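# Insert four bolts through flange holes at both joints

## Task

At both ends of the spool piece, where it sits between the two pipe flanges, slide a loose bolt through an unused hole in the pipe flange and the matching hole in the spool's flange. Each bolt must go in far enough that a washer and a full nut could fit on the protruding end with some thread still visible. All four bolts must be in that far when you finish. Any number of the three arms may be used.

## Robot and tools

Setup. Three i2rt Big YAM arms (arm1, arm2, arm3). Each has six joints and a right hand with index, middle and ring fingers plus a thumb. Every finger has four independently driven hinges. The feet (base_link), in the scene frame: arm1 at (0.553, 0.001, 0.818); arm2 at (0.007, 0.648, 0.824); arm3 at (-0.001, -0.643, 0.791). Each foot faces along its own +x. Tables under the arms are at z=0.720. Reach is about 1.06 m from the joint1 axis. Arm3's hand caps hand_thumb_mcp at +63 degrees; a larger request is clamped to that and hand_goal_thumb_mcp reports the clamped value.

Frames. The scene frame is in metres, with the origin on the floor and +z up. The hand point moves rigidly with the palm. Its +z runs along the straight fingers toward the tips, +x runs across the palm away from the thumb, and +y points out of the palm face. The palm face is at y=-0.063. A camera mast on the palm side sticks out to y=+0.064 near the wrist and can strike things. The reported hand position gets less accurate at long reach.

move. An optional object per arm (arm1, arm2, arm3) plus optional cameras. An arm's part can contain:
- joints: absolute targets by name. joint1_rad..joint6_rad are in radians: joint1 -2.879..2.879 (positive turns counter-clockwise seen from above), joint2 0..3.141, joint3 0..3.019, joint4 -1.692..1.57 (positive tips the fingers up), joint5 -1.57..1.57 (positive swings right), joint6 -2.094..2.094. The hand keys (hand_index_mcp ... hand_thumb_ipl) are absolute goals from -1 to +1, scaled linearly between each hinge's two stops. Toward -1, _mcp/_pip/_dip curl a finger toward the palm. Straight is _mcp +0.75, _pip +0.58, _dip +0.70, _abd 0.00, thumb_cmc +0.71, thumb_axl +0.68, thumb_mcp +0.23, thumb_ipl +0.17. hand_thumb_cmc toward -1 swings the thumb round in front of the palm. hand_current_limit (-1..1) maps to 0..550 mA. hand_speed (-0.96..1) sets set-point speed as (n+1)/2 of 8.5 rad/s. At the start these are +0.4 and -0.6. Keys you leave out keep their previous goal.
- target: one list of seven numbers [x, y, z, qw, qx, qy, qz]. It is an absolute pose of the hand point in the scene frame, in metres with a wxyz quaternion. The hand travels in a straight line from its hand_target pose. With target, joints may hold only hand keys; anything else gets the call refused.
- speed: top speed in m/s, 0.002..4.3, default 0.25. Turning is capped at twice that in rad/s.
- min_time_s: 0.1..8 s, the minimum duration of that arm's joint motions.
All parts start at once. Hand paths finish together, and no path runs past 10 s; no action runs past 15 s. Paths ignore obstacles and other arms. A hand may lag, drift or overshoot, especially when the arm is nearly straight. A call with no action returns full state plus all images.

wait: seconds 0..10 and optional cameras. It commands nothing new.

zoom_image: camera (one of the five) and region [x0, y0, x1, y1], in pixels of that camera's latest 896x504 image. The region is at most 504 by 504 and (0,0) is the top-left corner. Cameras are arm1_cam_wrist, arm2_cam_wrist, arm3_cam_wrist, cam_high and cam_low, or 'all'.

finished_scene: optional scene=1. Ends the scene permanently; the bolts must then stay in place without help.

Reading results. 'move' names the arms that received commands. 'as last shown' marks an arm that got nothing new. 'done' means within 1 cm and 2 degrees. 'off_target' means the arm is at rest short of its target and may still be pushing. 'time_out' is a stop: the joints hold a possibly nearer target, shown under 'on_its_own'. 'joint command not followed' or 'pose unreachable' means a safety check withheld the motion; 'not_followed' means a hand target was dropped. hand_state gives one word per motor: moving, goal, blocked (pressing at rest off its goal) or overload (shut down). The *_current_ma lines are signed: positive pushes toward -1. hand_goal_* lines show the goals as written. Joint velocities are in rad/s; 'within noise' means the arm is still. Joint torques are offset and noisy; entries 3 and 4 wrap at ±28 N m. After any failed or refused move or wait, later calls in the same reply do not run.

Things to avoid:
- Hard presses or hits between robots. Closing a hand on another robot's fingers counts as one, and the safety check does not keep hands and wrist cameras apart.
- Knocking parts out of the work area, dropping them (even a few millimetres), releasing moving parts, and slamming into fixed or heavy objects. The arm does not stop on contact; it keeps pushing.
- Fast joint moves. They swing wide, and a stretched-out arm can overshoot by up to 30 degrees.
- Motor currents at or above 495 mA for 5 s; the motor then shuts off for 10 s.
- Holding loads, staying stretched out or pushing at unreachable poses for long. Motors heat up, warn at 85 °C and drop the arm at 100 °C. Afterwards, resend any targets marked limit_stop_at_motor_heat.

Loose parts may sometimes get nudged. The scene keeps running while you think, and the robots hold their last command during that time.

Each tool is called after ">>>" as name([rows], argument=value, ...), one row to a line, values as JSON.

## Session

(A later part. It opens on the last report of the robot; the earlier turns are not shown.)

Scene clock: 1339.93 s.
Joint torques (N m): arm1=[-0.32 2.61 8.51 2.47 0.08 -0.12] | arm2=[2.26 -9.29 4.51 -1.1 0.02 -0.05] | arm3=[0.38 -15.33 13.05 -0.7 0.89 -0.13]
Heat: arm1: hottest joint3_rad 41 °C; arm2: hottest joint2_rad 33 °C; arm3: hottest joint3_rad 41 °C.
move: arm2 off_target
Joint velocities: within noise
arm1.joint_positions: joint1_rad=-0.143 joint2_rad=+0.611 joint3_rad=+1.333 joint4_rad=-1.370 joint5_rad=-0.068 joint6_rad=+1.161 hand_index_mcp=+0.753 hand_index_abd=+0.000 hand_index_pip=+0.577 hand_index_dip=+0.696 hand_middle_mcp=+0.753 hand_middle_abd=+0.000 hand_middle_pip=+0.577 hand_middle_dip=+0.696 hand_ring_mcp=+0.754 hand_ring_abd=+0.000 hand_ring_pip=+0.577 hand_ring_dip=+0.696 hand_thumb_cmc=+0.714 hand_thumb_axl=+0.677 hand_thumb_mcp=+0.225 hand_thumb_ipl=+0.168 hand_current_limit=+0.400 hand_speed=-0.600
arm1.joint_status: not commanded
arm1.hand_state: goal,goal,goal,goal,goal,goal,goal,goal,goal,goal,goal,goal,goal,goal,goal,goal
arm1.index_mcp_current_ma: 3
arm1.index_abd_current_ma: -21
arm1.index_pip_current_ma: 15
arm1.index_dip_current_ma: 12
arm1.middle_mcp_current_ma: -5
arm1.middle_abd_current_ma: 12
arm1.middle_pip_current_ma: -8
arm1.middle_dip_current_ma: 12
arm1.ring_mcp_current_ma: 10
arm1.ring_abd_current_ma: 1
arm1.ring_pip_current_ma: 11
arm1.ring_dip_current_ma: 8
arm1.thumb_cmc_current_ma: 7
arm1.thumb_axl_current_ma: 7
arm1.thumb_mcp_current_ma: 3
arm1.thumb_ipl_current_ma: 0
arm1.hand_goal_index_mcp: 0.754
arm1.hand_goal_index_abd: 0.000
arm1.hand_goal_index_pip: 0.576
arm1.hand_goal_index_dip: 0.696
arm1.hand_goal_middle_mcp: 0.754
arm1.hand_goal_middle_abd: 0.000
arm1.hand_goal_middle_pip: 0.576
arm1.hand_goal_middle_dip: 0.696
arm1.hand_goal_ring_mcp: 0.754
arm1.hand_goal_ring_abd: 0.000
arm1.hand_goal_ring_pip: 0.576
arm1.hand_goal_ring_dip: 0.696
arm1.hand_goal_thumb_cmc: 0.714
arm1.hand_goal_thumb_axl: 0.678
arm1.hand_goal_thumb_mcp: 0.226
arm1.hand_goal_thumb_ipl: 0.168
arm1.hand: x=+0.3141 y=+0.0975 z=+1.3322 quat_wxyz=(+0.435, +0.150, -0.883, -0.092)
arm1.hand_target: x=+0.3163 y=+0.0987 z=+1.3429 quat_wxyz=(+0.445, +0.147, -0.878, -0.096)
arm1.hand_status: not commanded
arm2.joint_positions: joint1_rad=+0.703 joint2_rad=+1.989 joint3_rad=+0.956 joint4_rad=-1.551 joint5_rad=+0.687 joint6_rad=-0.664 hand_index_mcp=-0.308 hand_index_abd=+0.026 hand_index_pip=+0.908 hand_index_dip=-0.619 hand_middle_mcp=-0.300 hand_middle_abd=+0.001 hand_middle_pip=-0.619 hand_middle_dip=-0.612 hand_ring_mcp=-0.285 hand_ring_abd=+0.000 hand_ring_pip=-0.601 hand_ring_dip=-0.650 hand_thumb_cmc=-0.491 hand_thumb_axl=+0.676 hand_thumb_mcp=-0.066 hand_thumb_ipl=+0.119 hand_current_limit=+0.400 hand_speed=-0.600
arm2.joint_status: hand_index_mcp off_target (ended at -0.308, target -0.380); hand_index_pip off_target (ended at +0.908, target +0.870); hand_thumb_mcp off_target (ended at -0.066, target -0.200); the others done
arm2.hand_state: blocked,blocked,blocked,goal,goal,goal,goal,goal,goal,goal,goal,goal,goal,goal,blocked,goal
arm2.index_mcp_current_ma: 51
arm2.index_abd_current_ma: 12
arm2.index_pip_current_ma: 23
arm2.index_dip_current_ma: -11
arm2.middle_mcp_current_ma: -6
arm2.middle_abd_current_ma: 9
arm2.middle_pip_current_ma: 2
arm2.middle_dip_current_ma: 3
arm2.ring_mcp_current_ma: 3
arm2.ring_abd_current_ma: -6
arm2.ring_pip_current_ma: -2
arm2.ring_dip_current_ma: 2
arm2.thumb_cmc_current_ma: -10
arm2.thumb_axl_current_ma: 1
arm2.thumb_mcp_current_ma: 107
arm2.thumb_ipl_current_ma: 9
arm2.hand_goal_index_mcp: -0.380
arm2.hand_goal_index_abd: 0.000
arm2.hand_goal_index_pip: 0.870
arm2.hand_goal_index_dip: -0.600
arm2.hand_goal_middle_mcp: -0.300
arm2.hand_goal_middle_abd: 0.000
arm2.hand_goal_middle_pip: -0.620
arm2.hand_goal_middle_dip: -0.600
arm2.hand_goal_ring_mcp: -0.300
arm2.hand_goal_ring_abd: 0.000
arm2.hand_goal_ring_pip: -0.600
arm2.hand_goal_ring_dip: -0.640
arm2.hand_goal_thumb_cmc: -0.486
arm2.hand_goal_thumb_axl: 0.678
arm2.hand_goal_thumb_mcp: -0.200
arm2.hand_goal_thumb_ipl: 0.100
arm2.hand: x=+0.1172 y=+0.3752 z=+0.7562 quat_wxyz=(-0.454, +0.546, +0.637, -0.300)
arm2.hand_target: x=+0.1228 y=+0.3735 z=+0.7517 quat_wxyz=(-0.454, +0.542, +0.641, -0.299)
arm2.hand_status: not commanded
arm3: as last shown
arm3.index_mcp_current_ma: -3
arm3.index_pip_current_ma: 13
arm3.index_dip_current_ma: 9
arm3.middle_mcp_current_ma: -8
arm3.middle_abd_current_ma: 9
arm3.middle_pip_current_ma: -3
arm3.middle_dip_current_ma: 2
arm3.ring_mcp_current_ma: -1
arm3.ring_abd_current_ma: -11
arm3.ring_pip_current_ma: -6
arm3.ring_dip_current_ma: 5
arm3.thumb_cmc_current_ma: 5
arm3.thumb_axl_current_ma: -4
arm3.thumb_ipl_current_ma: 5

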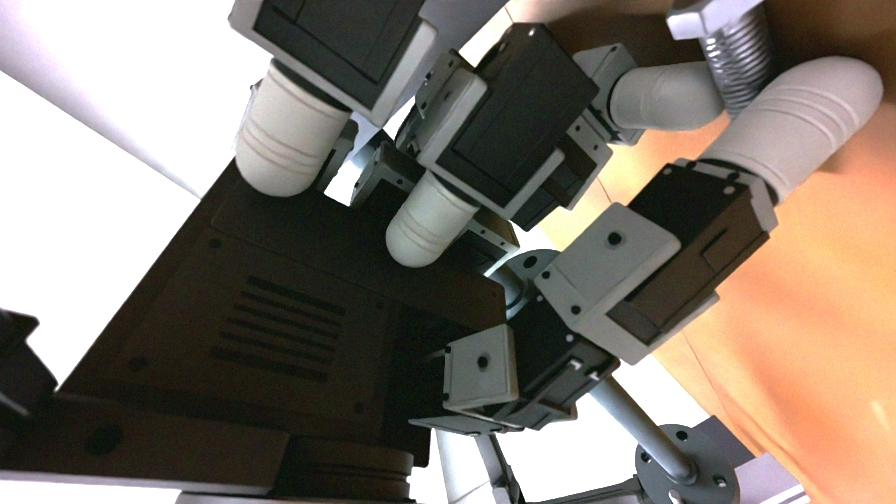

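>>> move(arm2={"joints": {"hand_thumb_mcp": -0.27, "hand_thumb_ipl": 0.04, "hand_index_pip": 0.80, "hand_index_dip": -0.68, "hand_index_mcp": -0.46}}, cameras=["arm2_cam_wrist"])

>>> zoom_image(camera="arm2_cam_wrist", region=[560, 0, 896, 220])

>>> move(arm2={"target": [0.123, 0.3735, 0.782, 0.4546, -0.5413, -0.6407, 0.2986], "speed": 0.03}, cameras=["arm2_cam_wrist", "cam_low"])

>>> zoom_image(camera="arm2_cam_wrist", region=[560, 0, 896, 220])

>>> zoom_image(camera="cam_low", region=[90, 240, 210, 340])

Scene clock: 1352.40 s.
Joint torques (N m): arm1=[-0.44 2.55 8.51 2.47 0.08 -0.12] | arm2=[2.26 -9.35 4.51 -1.1 0.06 -0.05] | arm3=[0.32 -15.33 13.05 -0.72 0.89 -0.13]
Heat: arm1: hottest joint3_rad 41 °C; arm2: hottest joint2_rad 33 °C; arm3: hottest joint3_rad 41 °C.
move: arm2 off_target
Joint velocities: within noise
arm1, arm3: as last shown
arm1.index_mcp_current_ma: 4
arm1.index_abd_current_ma: -16
arm1.index_pip_current_ma: 5
arm1.index_dip_current_ma: 11
arm1.middle_mcp_current_ma: -1
arm1.middle_abd_current_ma: -2
arm1.middle_pip_current_ma: 3
arm1.middle_dip_current_ma: -17
arm1.ring_mcp_current_ma: 3
arm1.ring_abd_current_ma: 9
arm1.ring_pip_current_ma: 16
arm1.ring_dip_current_ma: -2
arm1.thumb_cmc_current_ma: 5
arm1.thumb_axl_current_ma: 2
arm1.thumb_mcp_current_ma: -2
arm1.thumb_ipl_current_ma: -2
arm2.joint_positions: joint1_rad=+0.703 joint2_rad=+1.989 joint3_rad=+0.956 joint4_rad=-1.551 joint5_rad=+0.686 joint6_rad=-0.664 hand_index_mcp=-0.307 hand_index_abd=+0.026 hand_index_pip=+0.907 hand_index_dip=-0.642 hand_middle_mcp=-0.300 hand_middle_abd=+0.001 hand_middle_pip=-0.619 hand_middle_dip=-0.612 hand_ring_mcp=-0.285 hand_ring_abd=+0.000 hand_ring_pip=-0.601 hand_ring_dip=-0.650 hand_thumb_cmc=-0.489 hand_thumb_axl=+0.679 hand_thumb_mcp=-0.070 hand_thumb_ipl=+0.119 hand_current_limit=+0.400 hand_speed=-0.600
arm2.joint_status: hand_index_mcp off_target (ended at -0.307, target -0.460); hand_index_pip off_target (ended at +0.907, target +0.800); hand_index_dip off_target (ended at -0.642, target -0.680); hand_thumb_mcp off_target (ended at -0.070, target -0.270); hand_thumb_ipl off_target (ended at +0.119, target +0.040)
arm2.hand_state: blocked,blocked,blocked,blocked,goal,goal,goal,goal,goal,goal,goal,goal,goal,goal,blocked,blocked
arm2.index_mcp_current_ma: 107
arm2.index_abd_current_ma: 6
arm2.index_pip_current_ma: 63
arm2.index_dip_current_ma: 8
arm2.middle_mcp_current_ma: -9
arm2.middle_abd_current_ma: -3
arm2.middle_pip_current_ma: 6
arm2.middle_dip_current_ma: 5
arm2.ring_mcp_current_ma: 5
arm2.ring_abd_current_ma: -12
arm2.ring_pip_current_ma: -12
arm2.ring_dip_current_ma: -4
arm2.thumb_cmc_current_ma: -12
arm2.thumb_axl_current_ma: 2
arm2.thumb_mcp_current_ma: 179
arm2.thumb_ipl_current_ma: 56
arm2.hand_goal_index_mcp: -0.460
arm2.hand_goal_index_abd: 0.000
arm2.hand_goal_index_pip: 0.800
arm2.hand_goal_index_dip: -0.680
arm2.hand_goal_middle_mcp: -0.300
arm2.hand_goal_middle_abd: 0.000
arm2.hand_goal_middle_pip: -0.620
arm2.hand_goal_middle_dip: -0.600
arm2.hand_goal_ring_mcp: -0.300
arm2.hand_goal_ring_abd: 0.000
arm2.hand_goal_ring_pip: -0.600
arm2.hand_goal_ring_dip: -0.640
arm2.hand_goal_thumb_cmc: -0.486
arm2.hand_goal_thumb_axl: 0.678
arm2.hand_goal_thumb_mcp: -0.270
arm2.hand_goal_thumb_ipl: 0.040
arm2.hand: x=+0.1173 y=+0.3753 z=+0.7561 quat_wxyz=(-0.454, +0.546, +0.637, -0.300)
arm2.hand_target: x=+0.1228 y=+0.3736 z=+0.7517 quat_wxyz=(-0.454, +0.542, +0.641, -0.299)
arm2.hand_status: not commanded
arm3.index_mcp_current_ma: -9
arm3.index_abd_current_ma: 0
arm3.index_pip_current_ma: 15
arm3.index_dip_current_ma: 4
arm3.middle_mcp_current_ma: -7
arm3.middle_abd_current_ma: 4
arm3.middle_pip_current_ma: 8
arm3.middle_dip_current_ma: 9
arm3.ring_mcp_current_ma: -3
arm3.ring_pip_current_ma: -8
arm3.ring_dip_current_ma: 7
arm3.thumb_cmc_current_ma: 2
arm3.thumb_axl_current_ma: 0
arm3.thumb_mcp_current_ma: 3
arm3.thumb_ipl_current_ma: 4

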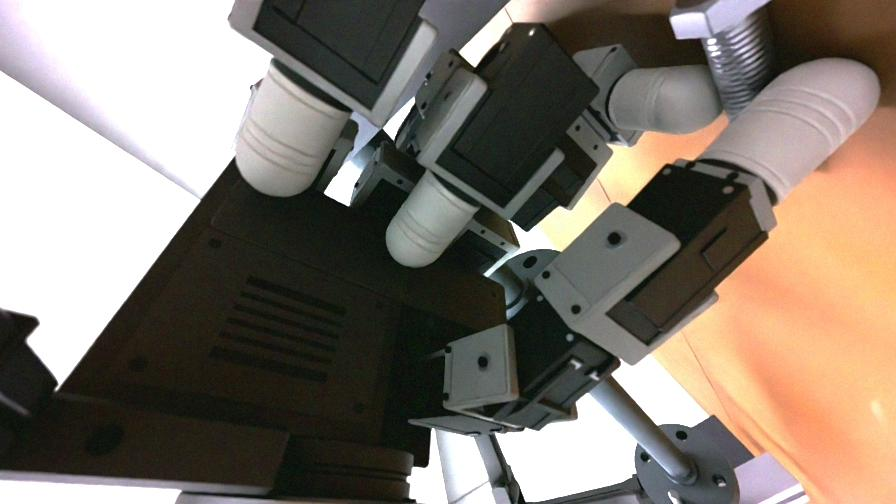

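Scaled by 1.500.

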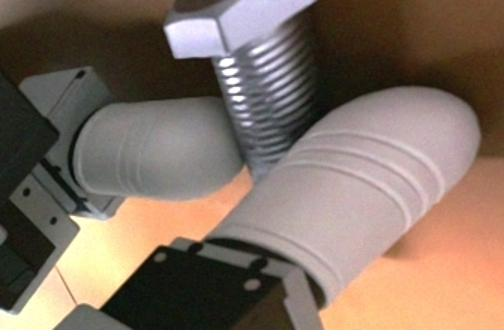

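Scene clock: 1353.90 s.
Joint torques (N m): arm1=[-0.38 2.61 8.53 2.44 0.08 -0.12] | arm2=[2.2 -11.46 4.86 -1.87 0.11 -0.06] | arm3=[0.32 -15.33 13.07 -0.73 0.89 -0.13]
Heat: arm1: hottest joint3_rad 41 °C; arm2: hottest joint2_rad 33 °C; arm3: hottest joint3_rad 41 °C.
move: arm2 off_target
Joint velocities: within noise
arm1, arm3: as last shown
arm1.index_mcp_current_ma: 14
arm1.index_abd_current_ma: 3
arm1.index_pip_current_ma: -10
arm1.index_dip_current_ma: -6
arm1.middle_mcp_current_ma: 16
arm1.middle_abd_current_ma: -10
arm1.middle_pip_current_ma: -27
arm1.middle_dip_current_ma: -4
arm1.ring_mcp_current_ma: 24
arm1.ring_abd_current_ma: 16
arm1.ring_pip_current_ma: -1
arm1.ring_dip_current_ma: -1
arm1.thumb_cmc_current_ma: -14
arm1.thumb_axl_current_ma: 3
arm1.thumb_mcp_current_ma: 14
arm1.thumb_ipl_current_ma: 8
arm2.joint_positions: joint1_rad=+0.704 joint2_rad=+1.950 joint3_rad=+0.956 joint4_rad=-1.608 joint5_rad=+0.685 joint6_rad=-0.664 hand_index_mcp=-0.335 hand_index_abd=+0.025 hand_index_pip=+0.875 hand_index_dip=-0.662 hand_middle_mcp=-0.300 hand_middle_abd=+0.001 hand_middle_pip=-0.619 hand_middle_dip=-0.612 hand_ring_mcp=-0.285 hand_ring_abd=+0.000 hand_ring_pip=-0.601 hand_ring_dip=-0.650 hand_thumb_cmc=-0.483 hand_thumb_axl=+0.679 hand_thumb_mcp=-0.111 hand_thumb_ipl=+0.113 hand_current_limit=+0.400 hand_speed=-0.600
arm2.joint_status: not commanded
arm2.hand_state: blocked,blocked,blocked,goal,goal,goal,goal,goal,goal,goal,goal,goal,goal,goal,blocked,blocked
arm2.index_mcp_current_ma: 84
arm2.index_abd_current_ma: 7
arm2.index_pip_current_ma: 43
arm2.index_dip_current_ma: 2
arm2.middle_mcp_current_ma: -9
arm2.middle_abd_current_ma: 7
arm2.middle_pip_current_ma: 0
arm2.middle_dip_current_ma: 3
arm2.ring_mcp_current_ma: 7
arm2.ring_abd_current_ma: -2
arm2.ring_pip_current_ma: -12
arm2.ring_dip_current_ma: -3
arm2.thumb_cmc_current_ma: -4
arm2.thumb_axl_current_ma: -3
arm2.thumb_mcp_current_ma: 132
arm2.thumb_ipl_current_ma: 59
arm2.hand_goal_index_mcp: -0.460
arm2.hand_goal_index_abd: 0.000
arm2.hand_goal_index_pip: 0.800
arm2.hand_goal_index_dip: -0.680
arm2.hand_goal_middle_mcp: -0.300
arm2.hand_goal_middle_abd: 0.000
arm2.hand_goal_middle_pip: -0.620
arm2.hand_goal_middle_dip: -0.600
arm2.hand_goal_ring_mcp: -0.300
arm2.hand_goal_ring_abd: 0.000
arm2.hand_goal_ring_pip: -0.600
arm2.hand_goal_ring_dip: -0.640
arm2.hand_goal_thumb_cmc: -0.486
arm2.hand_goal_thumb_axl: 0.678
arm2.hand_goal_thumb_mcp: -0.270
arm2.hand_goal_thumb_ipl: 0.040
arm2.on_its_own: hand_index_mcp moved -0.028 toward your old target -0.460; hand_index_pip moved -0.032 toward your old target +0.800; hand_index_dip moved -0.020 to your old target -0.680; hand_thumb_mcp moved -0.042 toward your old target -0.270
arm2.hand: x=+0.1157 y=+0.3781 z=+0.7750 quat_wxyz=(-0.461, +0.542, +0.637, -0.298)
arm2.hand_target: x=+0.1229 y=+0.3736 z=+0.7820 quat_wxyz=(-0.455, +0.541, +0.641, -0.299)
arm2.hand_status: off_target (0.011 m and 0.8 deg from the pose sent, 0.027 m and 0.7 deg at the start)
arm3.index_mcp_current_ma: 1
arm3.index_abd_current_ma: 7
arm3.index_pip_current_ma: 12
arm3.index_dip_current_ma: 9
arm3.middle_mcp_current_ma: -9
arm3.middle_abd_current_ma: -3
arm3.middle_pip_current_ma: 2
arm3.middle_dip_current_ma: 0
arm3.ring_mcp_current_ma: -5
arm3.ring_abd_current_ma: -5
arm3.ring_pip_current_ma: -7
arm3.ring_dip_current_ma: -2
arm3.thumb_cmc_current_ma: 3
arm3.thumb_axl_current_ma: -4
arm3.thumb_mcp_current_ma: 5
arm3.thumb_ipl_current_ma: 1

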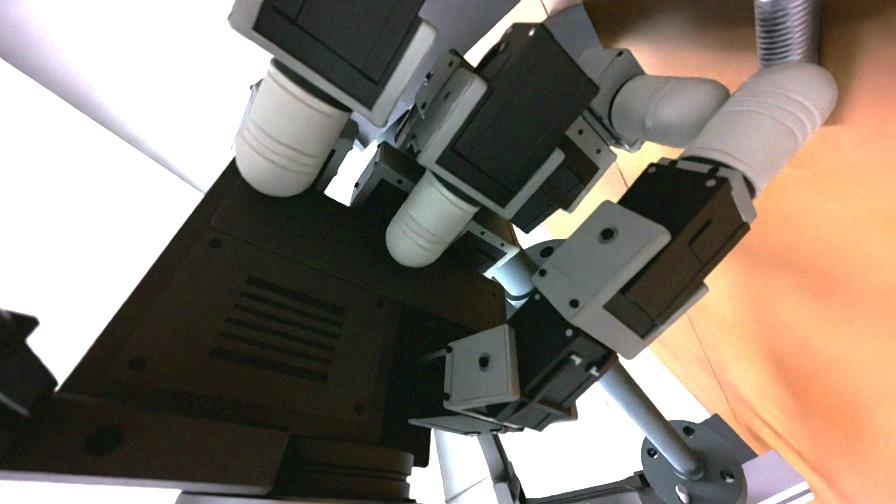

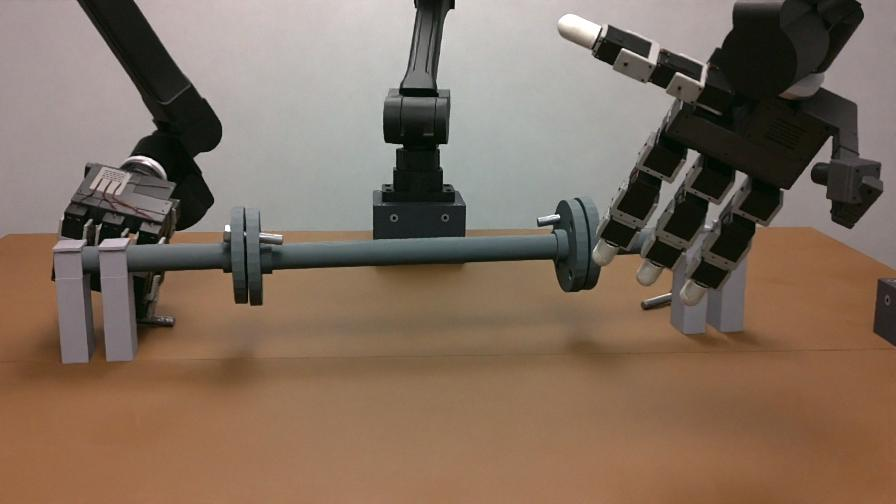

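Scaled by 1.500.

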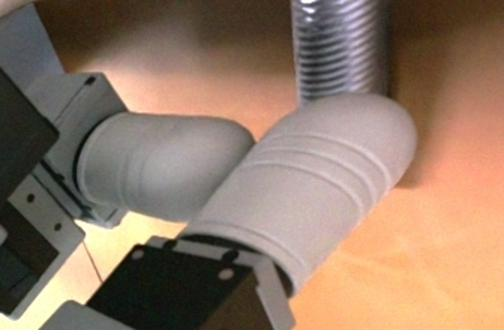

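Scaled by 4.200.

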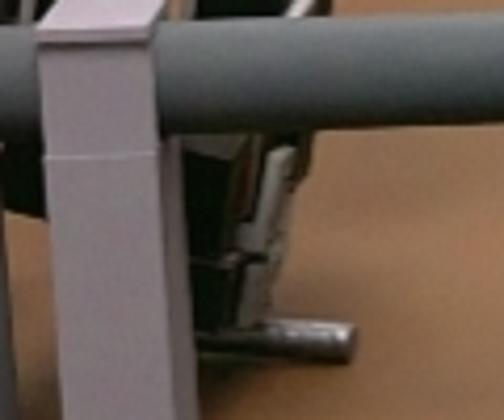

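>>> move(arm2={"joints": {"hand_index_mcp": -0.336, "hand_index_pip": 0.942, "hand_index_dip": -0.515, "hand_thumb_mcp": 0.06, "hand_thumb_ipl": 0.168, "hand_current_limit": 0.6}})

>>> move(arm2={"target": [0.098, 0.3765, 0.79, 0.4546, -0.5413, -0.6407, 0.2986], "speed": 0.06})

>>> move(arm2={"target": [0.098, 0.3765, 0.7505, 0.4546, -0.5413, -0.6407, 0.2986], "speed": 0.04}, cameras=["arm2_cam_wrist"])

>>> zoom_image(camera="arm2_cam_wrist", region=[560, 0, 896, 220])

Scene clock: 1387.53 s.
Joint torques (N m): arm1=[-0.38 2.61 8.53 2.45 0.08 -0.12] | arm2=[2.2 -11.46 4.88 -1.87 0.11 -0.06] | arm3=[0.38 -15.33 13.05 -0.7 0.89 -0.13]
Heat: arm1: hottest joint3_rad 41 °C; arm2: hottest joint2_rad 32 °C; arm3: hottest joint3_rad 41 °C.
move: arm2 done
Joint velocities: within noise
arm1, arm3: as last shown
arm1.index_mcp_current_ma: 8
arm1.index_abd_current_ma: -2
arm1.index_pip_current_ma: 1
arm1.index_dip_current_ma: -16
arm1.middle_mcp_current_ma: 22
arm1.middle_pip_current_ma: -2
arm1.middle_dip_current_ma: -7
arm1.ring_mcp_current_ma: 17
arm1.ring_abd_current_ma: 5
arm1.ring_pip_current_ma: -10
arm1.ring_dip_current_ma: -7
arm1.thumb_cmc_current_ma: -18
arm1.thumb_axl_current_ma: 6
arm1.thumb_mcp_current_ma: 0
arm1.thumb_ipl_current_ma: 0
arm2.joint_positions: joint1_rad=+0.704 joint2_rad=+1.950 joint3_rad=+0.956 joint4_rad=-1.608 joint5_rad=+0.685 joint6_rad=-0.664 hand_index_mcp=-0.331 hand_index_abd=+0.025 hand_index_pip=+0.924 hand_index_dip=-0.521 hand_middle_mcp=-0.300 hand_middle_abd=+0.001 hand_middle_pip=-0.619 hand_middle_dip=-0.612 hand_ring_mcp=-0.285 hand_ring_abd=+0.000 hand_ring_pip=-0.601 hand_ring_dip=-0.650 hand_thumb_cmc=-0.483 hand_thumb_axl=+0.679 hand_thumb_mcp=+0.053 hand_thumb_ipl=+0.162 hand_current_limit=+0.600 hand_speed=-0.600
arm2.joint_status: all done
arm2.hand_state: goal,blocked,goal,goal,goal,goal,goal,goal,goal,goal,goal,goal,goal,goal,goal,goal
arm2.index_mcp_current_ma: 4
arm2.index_abd_current_ma: 10
arm2.index_pip_current_ma: 0
arm2.index_dip_current_ma: -7
arm2.middle_mcp_current_ma: -7
arm2.middle_abd_current_ma: 6
arm2.middle_pip_current_ma: 0
arm2.middle_dip_current_ma: 2
arm2.ring_mcp_current_ma: 13
arm2.ring_abd_current_ma: -1
arm2.ring_pip_current_ma: -5
arm2.ring_dip_current_ma: -9
arm2.thumb_cmc_current_ma: -3
arm2.thumb_axl_current_ma: 2
arm2.thumb_mcp_current_ma: -10
arm2.thumb_ipl_current_ma: -8
arm2.hand_goal_index_mcp: -0.336
arm2.hand_goal_index_abd: 0.000
arm2.hand_goal_index_pip: 0.942
arm2.hand_goal_index_dip: -0.514
arm2.hand_goal_middle_mcp: -0.300
arm2.hand_goal_middle_abd: 0.000
arm2.hand_goal_middle_pip: -0.620
arm2.hand_goal_middle_dip: -0.600
arm2.hand_goal_ring_mcp: -0.300
arm2.hand_goal_ring_abd: 0.000
arm2.hand_goal_ring_pip: -0.600
arm2.hand_goal_ring_dip: -0.640
arm2.hand_goal_thumb_cmc: -0.486
arm2.hand_goal_thumb_axl: 0.678
arm2.hand_goal_thumb_mcp: 0.060
arm2.hand_goal_thumb_ipl: 0.168
arm2.hand: x=+0.1157 y=+0.3781 z=+0.7750 quat_wxyz=(-0.461, +0.542, +0.637, -0.298)
arm2.hand_target: x=+0.1229 y=+0.3735 z=+0.7820 quat_wxyz=(-0.455, +0.541, +0.641, -0.299)
arm2.hand_status: not commanded
arm3.index_mcp_current_ma: -3
arm3.index_abd_current_ma: 6
arm3.index_pip_current_ma: 11
arm3.index_dip_current_ma: 1
arm3.middle_mcp_current_ma: -8
arm3.middle_abd_current_ma: 2
arm3.middle_pip_current_ma: 6
arm3.middle_dip_current_ma: 3
arm3.ring_mcp_current_ma: -6
arm3.ring_abd_current_ma: -12
arm3.ring_pip_current_ma: -8
arm3.ring_dip_current_ma: 5
arm3.thumb_cmc_current_ma: 5
arm3.thumb_axl_current_ma: -3
arm3.thumb_mcp_current_ma: 11
arm3.thumb_ipl_current_ma: -1
pictures: none

Scene clock: 1388.53 s.
Joint torques (N m): arm1=[-0.38 2.55 8.53 2.47 0.08 -0.11] | arm2=[1.14 -10.75 3.28 -0.79 0.3 -0.19] | arm3=[0.38 -15.33 13.05 -0.7 0.9 -0.13]
Heat: arm1: hottest joint3_rad 41 °C; arm2: hottest joint2_rad 32 °C; arm3: hottest joint3_rad 41 °C.
move: arm2 done
Joint velocities: within noise
arm1, arm3: as last shown
arm1.index_mcp_current_ma: -12
arm1.index_abd_current_ma: -15
arm1.index_pip_current_ma: 2
arm1.index_dip_current_ma: 4
arm1.middle_mcp_current_ma: 1
arm1.middle_abd_current_ma: 3
arm1.middle_pip_current_ma: -19
arm1.middle_dip_current_ma: -9
arm1.ring_mcp_current_ma: 4
arm1.ring_abd_current_ma: -5
arm1.ring_pip_current_ma: -11
arm1.ring_dip_current_ma: -15
arm1.thumb_cmc_current_ma: -7
arm1.thumb_axl_current_ma: 12
arm1.thumb_mcp_current_ma: 9
arm1.thumb_ipl_current_ma: 7
arm2.joint_positions: joint1_rad=+0.669 joint2_rad=+1.895 joint3_rad=+0.923 joint4_rad=-1.607 joint5_rad=+0.723 joint6_rad=-0.687 hand_index_mcp=-0.351 hand_index_abd=+0.025 hand_index_pip=+0.925 hand_index_dip=-0.521 hand_middle_mcp=-0.299 hand_middle_abd=+0.001 hand_middle_pip=-0.619 hand_middle_dip=-0.612 hand_ring_mcp=-0.285 hand_ring_abd=+0.000 hand_ring_pip=-0.601 hand_ring_dip=-0.650 hand_thumb_cmc=-0.483 hand_thumb_axl=+0.679 hand_thumb_mcp=+0.053 hand_thumb_ipl=+0.162 hand_current_limit=+0.600 hand_speed=-0.600
arm2.joint_status: not commanded
arm2.hand_state: goal,blocked,goal,goal,goal,goal,goal,goal,goal,goal,goal,goal,goal,goal,goal,goal
arm2.index_mcp_current_ma: 0
arm2.index_abd_current_ma: 13
arm2.index_pip_current_ma: -2
arm2.index_dip_current_ma: -14
arm2.middle_mcp_current_ma: -10
arm2.middle_abd_current_ma: -1
arm2.middle_pip_current_ma: -1
arm2.middle_dip_current_ma: 0
arm2.ring_mcp_current_ma: 14
arm2.ring_abd_current_ma: -2
arm2.ring_pip_current_ma: -7
arm2.ring_dip_current_ma: -3
arm2.thumb_cmc_current_ma: -9
arm2.thumb_axl_current_ma: -7
arm2.thumb_mcp_current_ma: -10
arm2.thumb_ipl_current_ma: -12
arm2.hand_goal_index_mcp: -0.336
arm2.hand_goal_index_abd: 0.000
arm2.hand_goal_index_pip: 0.942
arm2.hand_goal_index_dip: -0.514
arm2.hand_goal_middle_mcp: -0.300
arm2.hand_goal_middle_abd: 0.000
arm2.hand_goal_middle_pip: -0.620
arm2.hand_goal_middle_dip: -0.600
arm2.hand_goal_ring_mcp: -0.300
arm2.hand_goal_ring_abd: 0.000
arm2.hand_goal_ring_pip: -0.600
arm2.hand_goal_ring_dip: -0.640
arm2.hand_goal_thumb_cmc: -0.486
arm2.hand_goal_thumb_axl: 0.678
arm2.hand_goal_thumb_mcp: 0.060
arm2.hand_goal_thumb_ipl: 0.168
arm2.hand: x=+0.0991 y=+0.3769 z=+0.7885 quat_wxyz=(-0.457, +0.541, +0.638, -0.302)
arm2.hand_target: x=+0.0980 y=+0.3766 z=+0.7900 quat_wxyz=(-0.455, +0.541, +0.641, -0.299)
arm2.hand_status: done (0.002 m and 0.6 deg from the pose sent, 0.023 m and 0.8 deg at the start)
arm3.index_abd_current_ma: 2
arm3.index_pip_current_ma: 12
arm3.index_dip_current_ma: 10
arm3.middle_mcp_current_ma: -7
arm3.middle_abd_current_ma: -1
arm3.middle_pip_current_ma: 4
arm3.middle_dip_current_ma: 4
arm3.ring_mcp_current_ma: -4
arm3.ring_abd_current_ma: -5
arm3.ring_pip_current_ma: -5
arm3.ring_dip_current_ma: 0
arm3.thumb_cmc_current_ma: 3
arm3.thumb_axl_current_ma: 1
arm3.thumb_mcp_current_ma: 2
arm3.thumb_ipl_current_ma: 1
pictures: none

Scene clock: 1390.03 s.
Joint torques (N m): arm1=[-0.32 2.61 8.53 2.47 0.08 -0.12] | arm2=[1.14 -9.11 2.85 -0.8 0.27 -0.14] | arm3=[0.38 -15.33 13.05 -0.7 0.9 -0.13]
Heat: arm1: hottest joint3_rad 41 °C; arm2: hottest joint2_rad 32 °C; arm3: hottest joint3_rad 41 °C.
move: arm2 done
Joint velocities: within noise
arm1: as last shown
arm1.index_mcp_current_ma: 2
arm1.index_abd_current_ma: -5
arm1.index_pip_current_ma: 7
arm1.index_dip_current_ma: 3
arm1.middle_mcp_current_ma: -4
arm1.middle_abd_current_ma: 0
arm1.middle_pip_current_ma: -15
arm1.middle_dip_current_ma: -3
arm1.ring_mcp_current_ma: 10
arm1.ring_abd_current_ma: 5
arm1.ring_pip_current_ma: 16
arm1.ring_dip_current_ma: 2
arm1.thumb_cmc_current_ma: -9
arm1.thumb_axl_current_ma: 8
arm1.thumb_mcp_current_ma: 2
arm1.thumb_ipl_current_ma: -2
arm2.joint_positions: joint1_rad=+0.669 joint2_rad=+1.964 joint3_rad=+0.920 joint4_rad=-1.505 joint5_rad=+0.723 joint6_rad=-0.690 hand_index_mcp=-0.352 hand_index_abd=+0.025 hand_index_pip=+0.925 hand_index_dip=-0.521 hand_middle_mcp=-0.299 hand_middle_abd=+0.001 hand_middle_pip=-0.619 hand_middle_dip=-0.612 hand_ring_mcp=-0.285 hand_ring_abd=+0.000 hand_ring_pip=-0.601 hand_ring_dip=-0.650 hand_thumb_cmc=-0.483 hand_thumb_axl=+0.679 hand_thumb_mcp=+0.053 hand_thumb_ipl=+0.162 hand_current_limit=+0.600 hand_speed=-0.600
arm2.joint_status: not commanded
arm2.hand_state: goal,blocked,goal,goal,goal,goal,goal,goal,goal,goal,goal,goal,goal,goal,goal,goal
arm2.index_mcp_current_ma: -3
arm2.index_abd_current_ma: 18
arm2.index_pip_current_ma: -6
arm2.index_dip_current_ma: -9
arm2.middle_mcp_current_ma: -14
arm2.middle_abd_current_ma: 4
arm2.middle_pip_current_ma: 3
arm2.middle_dip_current_ma: 6
arm2.ring_mcp_current_ma: 12
arm2.ring_abd_current_ma: -3
arm2.ring_pip_current_ma: -16
arm2.ring_dip_current_ma: -4
arm2.thumb_cmc_current_ma: -3
arm2.thumb_axl_current_ma: -6
arm2.thumb_mcp_current_ma: -6
arm2.thumb_ipl_current_ma: -6
arm2.hand_goal_index_mcp: -0.336
arm2.hand_goal_index_abd: 0.000
arm2.hand_goal_index_pip: 0.942
arm2.hand_goal_index_dip: -0.514
arm2.hand_goal_middle_mcp: -0.300
arm2.hand_goal_middle_abd: 0.000
arm2.hand_goal_middle_pip: -0.620
arm2.hand_goal_middle_dip: -0.600
arm2.hand_goal_ring_mcp: -0.300
arm2.hand_goal_ring_abd: 0.000
arm2.hand_goal_ring_pip: -0.600
arm2.hand_goal_ring_dip: -0.640
arm2.hand_goal_thumb_cmc: -0.486
arm2.hand_goal_thumb_axl: 0.678
arm2.hand_goal_thumb_mcp: 0.060
arm2.hand_goal_thumb_ipl: 0.168
arm2.hand: x=+0.1022 y=+0.3726 z=+0.7560 quat_wxyz=(-0.446, +0.548, +0.639, -0.305)
arm2.hand_target: x=+0.0981 y=+0.3764 z=+0.7507 quat_wxyz=(-0.455, +0.542, +0.641, -0.299)
arm2.hand_status: done (0.008 m and 1.5 deg from the pose sent, 0.038 m and 0.6 deg at the start)
arm3.joint_positions: joint1_rad=+0.795 joint2_rad=+1.802 joint3_rad=+1.581 joint4_rad=-1.588 joint5_rad=+0.637 joint6_rad=-0.438 hand_index_mcp=+0.740 hand_index_abd=-0.009 hand_index_pip=+0.571 hand_index_dip=+0.696 hand_middle_mcp=+0.741 hand_middle_abd=-0.008 hand_middle_pip=+0.568 hand_middle_dip=+0.696 hand_ring_mcp=+0.742 hand_ring_abd=-0.007 hand_ring_pip=+0.565 hand_ring_dip=+0.693 hand_thumb_cmc=+0.707 hand_thumb_axl=+0.677 hand_thumb_mcp=+0.220 hand_thumb_ipl=+0.168 hand_current_limit=+0.400 hand_speed=-0.600
arm3.joint_status: not commanded
arm3.hand_state: goal,goal,goal,goal,goal,goal,goal,goal,goal,goal,goal,goal,goal,goal,goal,goal
arm3.index_mcp_current_ma: 2
arm3.index_abd_current_ma: 5
arm3.index_pip_current_ma: 6
arm3.index_dip_current_ma: 2
arm3.middle_mcp_current_ma: -11
arm3.middle_abd_current_ma: 1
arm3.middle_pip_current_ma: 1
arm3.middle_dip_current_ma: 5
arm3.ring_mcp_current_ma: -2
arm3.ring_abd_current_ma: -2
arm3.ring_pip_current_ma: -5
arm3.ring_dip_current_ma: 1
arm3.thumb_cmc_current_ma: 7
arm3.thumb_axl_current_ma: -8
arm3.thumb_mcp_current_ma: 6
arm3.thumb_ipl_current_ma: 5
arm3.hand_goal_index_mcp: 0.754
arm3.hand_goal_index_abd: 0.000
arm3.hand_goal_index_pip: 0.576
arm3.hand_goal_index_dip: 0.696
arm3.hand_goal_middle_mcp: 0.754
arm3.hand_goal_middle_abd: 0.000
arm3.hand_goal_middle_pip: 0.576
arm3.hand_goal_middle_dip: 0.696
arm3.hand_goal_ring_mcp: 0.754
arm3.hand_goal_ring_abd: 0.000
arm3.hand_goal_ring_pip: 0.576
arm3.hand_goal_ring_dip: 0.696
arm3.hand_goal_thumb_cmc: 0.714
arm3.hand_goal_thumb_axl: 0.678
arm3.hand_goal_thumb_mcp: 0.226
arm3.hand_goal_thumb_ipl: 0.168
arm3.hand: x=-0.3545 y=-0.1756 z=+0.9563 quat_wxyz=(+0.326, -0.579, +0.746, -0.053)
arm3.hand_target: x=-0.3657 y=-0.1697 z=+0.9769 quat_wxyz=(+0.325, -0.581, +0.745, -0.035)
arm3.hand_status: not commanded

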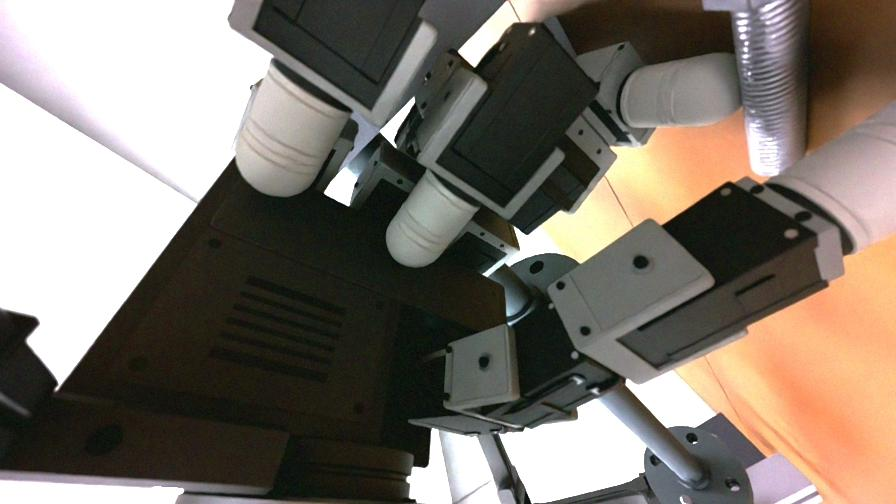

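Scaled by 1.500.

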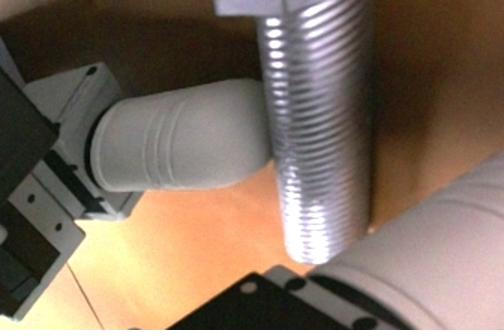

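>>> move(arm2={"joints": {"hand_thumb_mcp": -0.14, "hand_index_mcp": -0.345, "hand_speed": -0.8}})

>>> move(arm2={"joints": {"hand_thumb_mcp": -0.494, "hand_thumb_ipl": -0.027, "hand_index_mcp": -0.81, "hand_index_pip": 0.69, "hand_index_dip": -0.62}}, cameras=["arm2_cam_wrist"])

>>> zoom_image(camera="arm2_cam_wrist", region=[560, 0, 896, 220])

Scene clock: 1399.60 s.
Joint torques (N m): arm1=[-0.38 2.61 8.53 2.47 0.08 -0.12] | arm2=[1.14 -9.11 2.84 -0.8 0.28 -0.14] | arm3=[0.38 -15.27 13.05 -0.72 0.9 -0.13]
Heat: arm1: hottest joint3_rad 41 °C; arm2: hottest joint2_rad 32 °C; arm3: hottest joint3_rad 41 °C.
move: arm2 off_target
Joint velocities: within noise
arm1, arm3: as last shown
arm1.index_mcp_current_ma: -7
arm1.index_abd_current_ma: -12
arm1.index_pip_current_ma: 0
arm1.index_dip_current_ma: 1
arm1.middle_mcp_current_ma: 9
arm1.middle_abd_current_ma: -3
arm1.middle_pip_current_ma: 6
arm1.middle_dip_current_ma: -11
arm1.ring_mcp_current_ma: 7
arm1.ring_abd_current_ma: -3
arm1.ring_pip_current_ma: 1
arm1.ring_dip_current_ma: -26
arm1.thumb_cmc_current_ma: 2
arm1.thumb_axl_current_ma: 6
arm1.thumb_mcp_current_ma: 3
arm1.thumb_ipl_current_ma: -17
arm2.joint_positions: joint1_rad=+0.669 joint2_rad=+1.964 joint3_rad=+0.920 joint4_rad=-1.505 joint5_rad=+0.723 joint6_rad=-0.690 hand_index_mcp=-0.354 hand_index_abd=+0.023 hand_index_pip=+0.935 hand_index_dip=-0.526 hand_middle_mcp=-0.299 hand_middle_abd=+0.001 hand_middle_pip=-0.619 hand_middle_dip=-0.612 hand_ring_mcp=-0.285 hand_ring_abd=+0.000 hand_ring_pip=-0.601 hand_ring_dip=-0.650 hand_thumb_cmc=-0.483 hand_thumb_axl=+0.679 hand_thumb_mcp=-0.072 hand_thumb_ipl=+0.173 hand_current_limit=+0.600 hand_speed=-0.800
arm2.joint_status: hand_thumb_mcp off_target (ended at -0.072, target -0.140); the others done
arm2.hand_state: goal,blocked,goal,goal,goal,goal,goal,goal,goal,goal,goal,goal,goal,goal,blocked,goal
arm2.index_mcp_current_ma: 4
arm2.index_abd_current_ma: 10
arm2.index_pip_current_ma: 1
arm2.index_dip_current_ma: -8
arm2.middle_mcp_current_ma: -9
arm2.middle_abd_current_ma: 3
arm2.middle_pip_current_ma: 5
arm2.middle_dip_current_ma: 2
arm2.ring_mcp_current_ma: 13
arm2.ring_abd_current_ma: -6
arm2.ring_pip_current_ma: -4
arm2.ring_dip_current_ma: -6
arm2.thumb_cmc_current_ma: -4
arm2.thumb_axl_current_ma: -2
arm2.thumb_mcp_current_ma: 46
arm2.thumb_ipl_current_ma: -2
arm2.hand_goal_index_mcp: -0.344
arm2.hand_goal_index_abd: 0.000
arm2.hand_goal_index_pip: 0.942
arm2.hand_goal_index_dip: -0.514
arm2.hand_goal_middle_mcp: -0.300
arm2.hand_goal_middle_abd: 0.000
arm2.hand_goal_middle_pip: -0.620
arm2.hand_goal_middle_dip: -0.600
arm2.hand_goal_ring_mcp: -0.300
arm2.hand_goal_ring_abd: 0.000
arm2.hand_goal_ring_pip: -0.600
arm2.hand_goal_ring_dip: -0.640
arm2.hand_goal_thumb_cmc: -0.486
arm2.hand_goal_thumb_axl: 0.678
arm2.hand_goal_thumb_mcp: -0.140
arm2.hand_goal_thumb_ipl: 0.168
arm2.hand: x=+0.1022 y=+0.3726 z=+0.7560 quat_wxyz=(-0.446, +0.548, +0.639, -0.305)
arm2.hand_target: x=+0.0981 y=+0.3764 z=+0.7507 quat_wxyz=(-0.455, +0.542, +0.641, -0.299)
arm2.hand_status: not commanded
arm3.index_mcp_current_ma: -5
arm3.index_abd_current_ma: 4
arm3.index_pip_current_ma: 8
arm3.index_dip_current_ma: 5
arm3.middle_mcp_current_ma: -9
arm3.middle_abd_current_ma: -2
arm3.middle_pip_current_ma: 4
arm3.middle_dip_current_ma: 2
arm3.ring_mcp_current_ma: -3
arm3.ring_abd_current_ma: -9
arm3.ring_pip_current_ma: -4
arm3.ring_dip_current_ma: 3
arm3.thumb_cmc_current_ma: 0
arm3.thumb_axl_current_ma: 0
arm3.thumb_mcp_current_ma: 3
arm3.thumb_ipl_current_ma: 7
pictures: none

Scene clock: 1400.67 s.
Joint torques (N m): arm1=[-0.38 2.61 8.53 2.45 0.08 -0.12] | arm2=[1.14 -9.11 2.84 -0.81 0.28 -0.13] | arm3=[0.38 -15.33 13.07 -0.72 0.89 -0.13]
Heat: arm1: hottest joint3_rad 41 °C; arm2: hottest joint2_rad 32 °C; arm3: hottest joint3_rad 41 °C.
move: arm2 off_target
Joint velocities: within noise
arm1, arm3: as last shown
arm1.index_mcp_current_ma: 2
arm1.index_abd_current_ma: -10
arm1.index_pip_current_ma: -7
arm1.index_dip_current_ma: 17
arm1.middle_mcp_current_ma: 11
arm1.middle_abd_current_ma: -16
arm1.middle_pip_current_ma: 19
arm1.middle_dip_current_ma: 1
arm1.ring_mcp_current_ma: 19
arm1.ring_abd_current_ma: 7
arm1.ring_pip_current_ma: -5
arm1.ring_dip_current_ma: 6
arm1.thumb_cmc_current_ma: 0
arm1.thumb_axl_current_ma: 20
arm1.thumb_mcp_current_ma: 1
arm1.thumb_ipl_current_ma: 1
arm2.joint_positions: joint1_rad=+0.669 joint2_rad=+1.964 joint3_rad=+0.920 joint4_rad=-1.505 joint5_rad=+0.723 joint6_rad=-0.690 hand_index_mcp=-0.352 hand_index_abd=+0.022 hand_index_pip=+0.937 hand_index_dip=-0.555 hand_middle_mcp=-0.299 hand_middle_abd=+0.001 hand_middle_pip=-0.619 hand_middle_dip=-0.612 hand_ring_mcp=-0.285 hand_ring_abd=+0.000 hand_ring_pip=-0.601 hand_ring_dip=-0.650 hand_thumb_cmc=-0.483 hand_thumb_axl=+0.679 hand_thumb_mcp=-0.071 hand_thumb_ipl=+0.159 hand_current_limit=+0.600 hand_speed=-0.800
arm2.joint_status: hand_index_mcp off_target (ended at -0.352, target -0.810); hand_index_pip off_target (ended at +0.937, target +0.690); hand_index_dip off_target (ended at -0.555, target -0.620); hand_thumb_mcp off_target (ended at -0.071, target -0.494); hand_thumb_ipl off_target (ended at +0.159, target -0.027)
arm2.hand_state: blocked,blocked,blocked,blocked,goal,goal,goal,goal,goal,goal,goal,goal,goal,goal,blocked,blocked
arm2.index_mcp_current_ma: 395
arm2.index_abd_current_ma: 12
arm2.index_pip_current_ma: 172
arm2.index_dip_current_ma: 33
arm2.middle_mcp_current_ma: -11
arm2.middle_abd_current_ma: 8
arm2.middle_pip_current_ma: -1
arm2.middle_dip_current_ma: 3
arm2.ring_mcp_current_ma: 7
arm2.ring_abd_current_ma: -6
arm2.ring_pip_current_ma: -8
arm2.ring_dip_current_ma: 0
arm2.thumb_cmc_current_ma: -7
arm2.thumb_axl_current_ma: -5
arm2.thumb_mcp_current_ma: 434
arm2.thumb_ipl_current_ma: 171
arm2.hand_goal_index_mcp: -0.810
arm2.hand_goal_index_abd: 0.000
arm2.hand_goal_index_pip: 0.690
arm2.hand_goal_index_dip: -0.620
arm2.hand_goal_middle_mcp: -0.300
arm2.hand_goal_middle_abd: 0.000
arm2.hand_goal_middle_pip: -0.620
arm2.hand_goal_middle_dip: -0.600
arm2.hand_goal_ring_mcp: -0.300
arm2.hand_goal_ring_abd: 0.000
arm2.hand_goal_ring_pip: -0.600
arm2.hand_goal_ring_dip: -0.640
arm2.hand_goal_thumb_cmc: -0.486
arm2.hand_goal_thumb_axl: 0.678
arm2.hand_goal_thumb_mcp: -0.494
arm2.hand_goal_thumb_ipl: -0.026
arm2.hand: x=+0.1023 y=+0.3726 z=+0.7560 quat_wxyz=(-0.446, +0.548, +0.639, -0.305)
arm2.hand_target: x=+0.0981 y=+0.3765 z=+0.7507 quat_wxyz=(-0.455, +0.542, +0.641, -0.299)
arm2.hand_status: not commanded
arm3.index_mcp_current_ma: -1
arm3.index_pip_current_ma: 6
arm3.index_dip_current_ma: 4
arm3.middle_mcp_current_ma: -10
arm3.middle_abd_current_ma: 1
arm3.middle_pip_current_ma: 7
arm3.middle_dip_current_ma: 1
arm3.ring_mcp_current_ma: 0
arm3.ring_abd_current_ma: -4
arm3.ring_pip_current_ma: -6
arm3.ring_dip_current_ma: -4
arm3.thumb_cmc_current_ma: 5
arm3.thumb_axl_current_ma: 1
arm3.thumb_mcp_current_ma: 4
arm3.thumb_ipl_current_ma: 1

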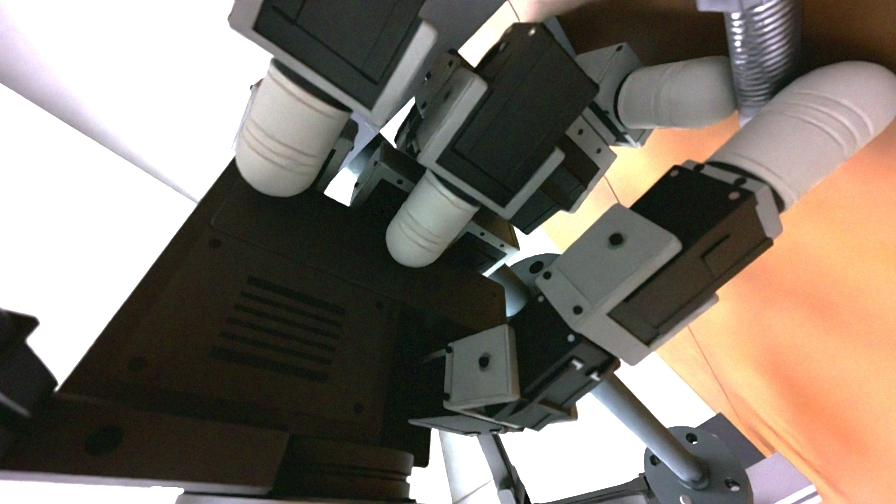

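Scaled by 1.500.

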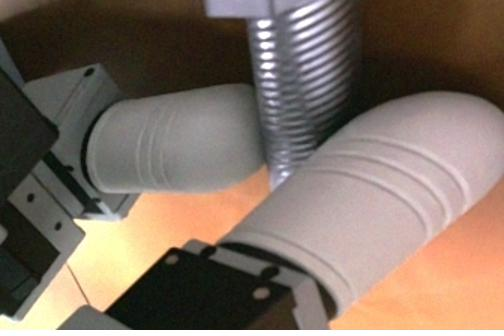

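Strong and balanced now. Lift.

>>> move(arm2={"target": [0.098, 0.3765, 0.785, 0.4546, -0.5413, -0.6407, 0.2986], "speed": 0.03}, cameras=["arm2_cam_wrist", "cam_low"])

>>> zoom_image(camera="arm2_cam_wrist", region=[560, 0, 896, 220])

>>> zoom_image(camera="cam_low", region=[90, 240, 210, 340])

Scene clock: 1407.47 s.
Joint torques (N m): arm1=[-0.38 2.55 8.51 2.45 0.08 -0.12] | arm2=[1.14 -10.99 3.34 -1.78 0.31 -0.1] | arm3=[0.38 -15.38 13.05 -0.72 0.89 -0.13]
Heat: arm1: hottest joint3_rad 41 °C; arm2: hottest joint2_rad 32 °C; arm3: hottest joint3_rad 41 °C.
move: arm2 done
Joint velocities: within noise
arm1.joint_positions: joint1_rad=-0.143 joint2_rad=+0.611 joint3_rad=+1.333 joint4_rad=-1.370 joint5_rad=-0.068 joint6_rad=+1.161 hand_index_mcp=+0.753 hand_index_abd=+0.000 hand_index_pip=+0.577 hand_index_dip=+0.696 hand_middle_mcp=+0.753 hand_middle_abd=+0.000 hand_middle_pip=+0.577 hand_middle_dip=+0.696 hand_ring_mcp=+0.754 hand_ring_abd=+0.000 hand_ring_pip=+0.577 hand_ring_dip=+0.696 hand_thumb_cmc=+0.714 hand_thumb_axl=+0.677 hand_thumb_mcp=+0.225 hand_thumb_ipl=+0.168 hand_current_limit=+0.400 hand_speed=-0.600
arm1.joint_status: not commanded
arm1.hand_state: goal,goal,goal,goal,goal,goal,goal,goal,goal,goal,goal,goal,goal,goal,goal,goal
arm1.index_mcp_current_ma: -13
arm1.index_abd_current_ma: -6
arm1.index_pip_current_ma: 14
arm1.index_dip_current_ma: 2
arm1.middle_mcp_current_ma: -2
arm1.middle_abd_current_ma: -10
arm1.middle_pip_current_ma: 7
arm1.middle_dip_current_ma: -7
arm1.ring_mcp_current_ma: 11
arm1.ring_abd_current_ma: -1
arm1.ring_pip_current_ma: 3
arm1.ring_dip_current_ma: -20
arm1.thumb_cmc_current_ma: 15
arm1.thumb_axl_current_ma: 19
arm1.thumb_mcp_current_ma: 11
arm1.thumb_ipl_current_ma: 11
arm1.hand_goal_index_mcp: 0.754
arm1.hand_goal_index_abd: 0.000
arm1.hand_goal_index_pip: 0.576
arm1.hand_goal_index_dip: 0.696
arm1.hand_goal_middle_mcp: 0.754
arm1.hand_goal_middle_abd: 0.000
arm1.hand_goal_middle_pip: 0.576
arm1.hand_goal_middle_dip: 0.696
arm1.hand_goal_ring_mcp: 0.754
arm1.hand_goal_ring_abd: 0.000
arm1.hand_goal_ring_pip: 0.576
arm1.hand_goal_ring_dip: 0.696
arm1.hand_goal_thumb_cmc: 0.714
arm1.hand_goal_thumb_axl: 0.678
arm1.hand_goal_thumb_mcp: 0.226
arm1.hand_goal_thumb_ipl: 0.168
arm1.hand: x=+0.3141 y=+0.0975 z=+1.3322 quat_wxyz=(+0.435, +0.150, -0.883, -0.092)
arm1.hand_target: x=+0.3163 y=+0.0987 z=+1.3429 quat_wxyz=(+0.445, +0.147, -0.878, -0.096)
arm1.hand_status: not commanded
arm2.joint_positions: joint1_rad=+0.669 joint2_rad=+1.909 joint3_rad=+0.920 joint4_rad=-1.570 joint5_rad=+0.723 joint6_rad=-0.694 hand_index_mcp=-0.400 hand_index_abd=+0.013 hand_index_pip=+0.925 hand_index_dip=-0.558 hand_middle_mcp=-0.299 hand_middle_abd=+0.001 hand_middle_pip=-0.619 hand_middle_dip=-0.612 hand_ring_mcp=-0.285 hand_ring_abd=+0.000 hand_ring_pip=-0.601 hand_ring_dip=-0.650 hand_thumb_cmc=-0.484 hand_thumb_axl=+0.676 hand_thumb_mcp=-0.099 hand_thumb_ipl=+0.146 hand_current_limit=+0.600 hand_speed=-0.800
arm2.joint_status: not commanded
arm2.hand_state: blocked,goal,blocked,blocked,goal,goal,goal,goal,goal,goal,goal,goal,goal,goal,blocked,blocked
arm2.index_mcp_current_ma: 347
arm2.index_abd_current_ma: 15
arm2.index_pip_current_ma: 171
arm2.index_dip_current_ma: 24
arm2.middle_mcp_current_ma: -12
arm2.middle_abd_current_ma: 1
arm2.middle_pip_current_ma: 1
arm2.middle_dip_current_ma: 3
arm2.ring_mcp_current_ma: 12
arm2.ring_abd_current_ma: -3
arm2.ring_pip_current_ma: -6
arm2.ring_dip_current_ma: -2
arm2.thumb_cmc_current_ma: -11
arm2.thumb_axl_current_ma: -6
arm2.thumb_mcp_current_ma: 406
arm2.thumb_ipl_current_ma: 157
arm2.hand_goal_index_mcp: -0.810
arm2.hand_goal_index_abd: 0.000
arm2.hand_goal_index_pip: 0.690
arm2.hand_goal_index_dip: -0.620
arm2.hand_goal_middle_mcp: -0.300
arm2.hand_goal_middle_abd: 0.000
arm2.hand_goal_middle_pip: -0.620
arm2.hand_goal_middle_dip: -0.600
arm2.hand_goal_ring_mcp: -0.300
arm2.hand_goal_ring_abd: 0.000
arm2.hand_goal_ring_pip: -0.600
arm2.hand_goal_ring_dip: -0.640
arm2.hand_goal_thumb_cmc: -0.486
arm2.hand_goal_thumb_axl: 0.678
arm2.hand_goal_thumb_mcp: -0.494
arm2.hand_goal_thumb_ipl: -0.026
arm2.on_its_own: hand_index_mcp moved -0.048 toward your old target -0.810; hand_thumb_mcp moved -0.028 toward your old target -0.494
arm2.hand: x=+0.1011 y=+0.3749 z=+0.7793 quat_wxyz=(-0.450, +0.545, +0.640, -0.303)
arm2.hand_target: x=+0.0981 y=+0.3764 z=+0.7849 quat_wxyz=(-0.455, +0.542, +0.641, -0.299)
arm2.hand_status: done (0.007 m and 0.8 deg from the pose sent, 0.030 m and 1.5 deg at the start)
arm3: as last shown
arm3.index_mcp_current_ma: -3
arm3.index_abd_current_ma: 6
arm3.index_pip_current_ma: 8
arm3.index_dip_current_ma: 10
arm3.middle_mcp_current_ma: -12
arm3.middle_abd_current_ma: 4
arm3.middle_pip_current_ma: 2
arm3.middle_dip_current_ma: -1
arm3.ring_mcp_current_ma: -2
arm3.ring_abd_current_ma: -5
arm3.ring_dip_current_ma: 2
arm3.thumb_cmc_current_ma: 2
arm3.thumb_axl_current_ma: -4
arm3.thumb_mcp_current_ma: 8
arm3.thumb_ipl_current_ma: 6

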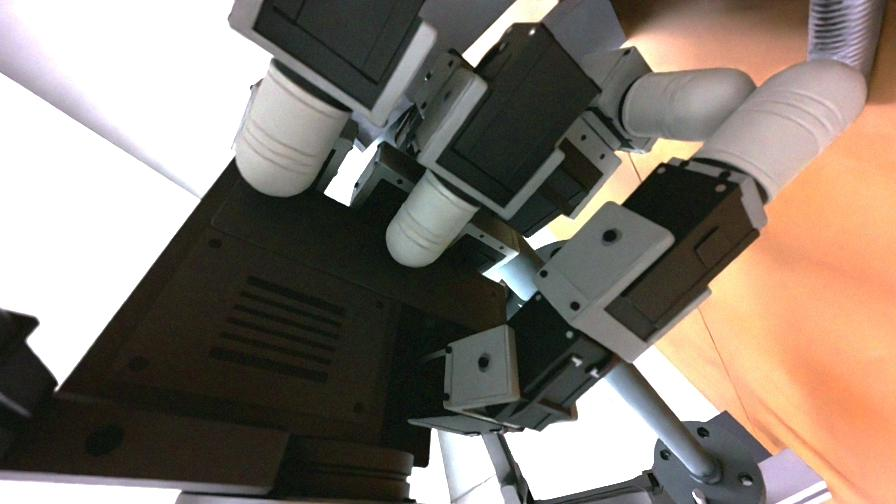

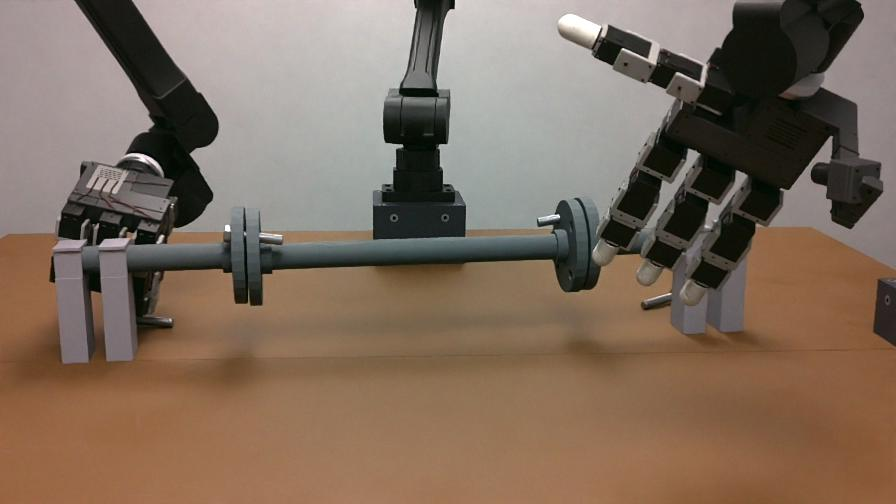

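Scaled by 1.500.

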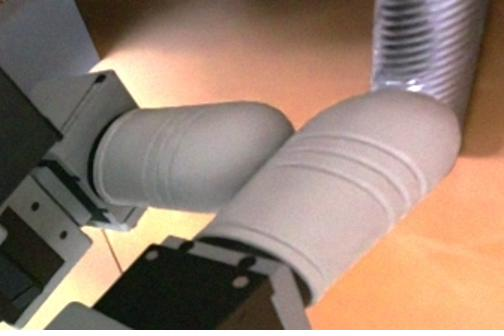

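Scaled by 4.200.

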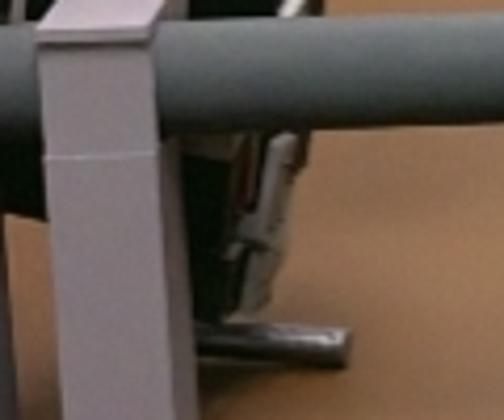

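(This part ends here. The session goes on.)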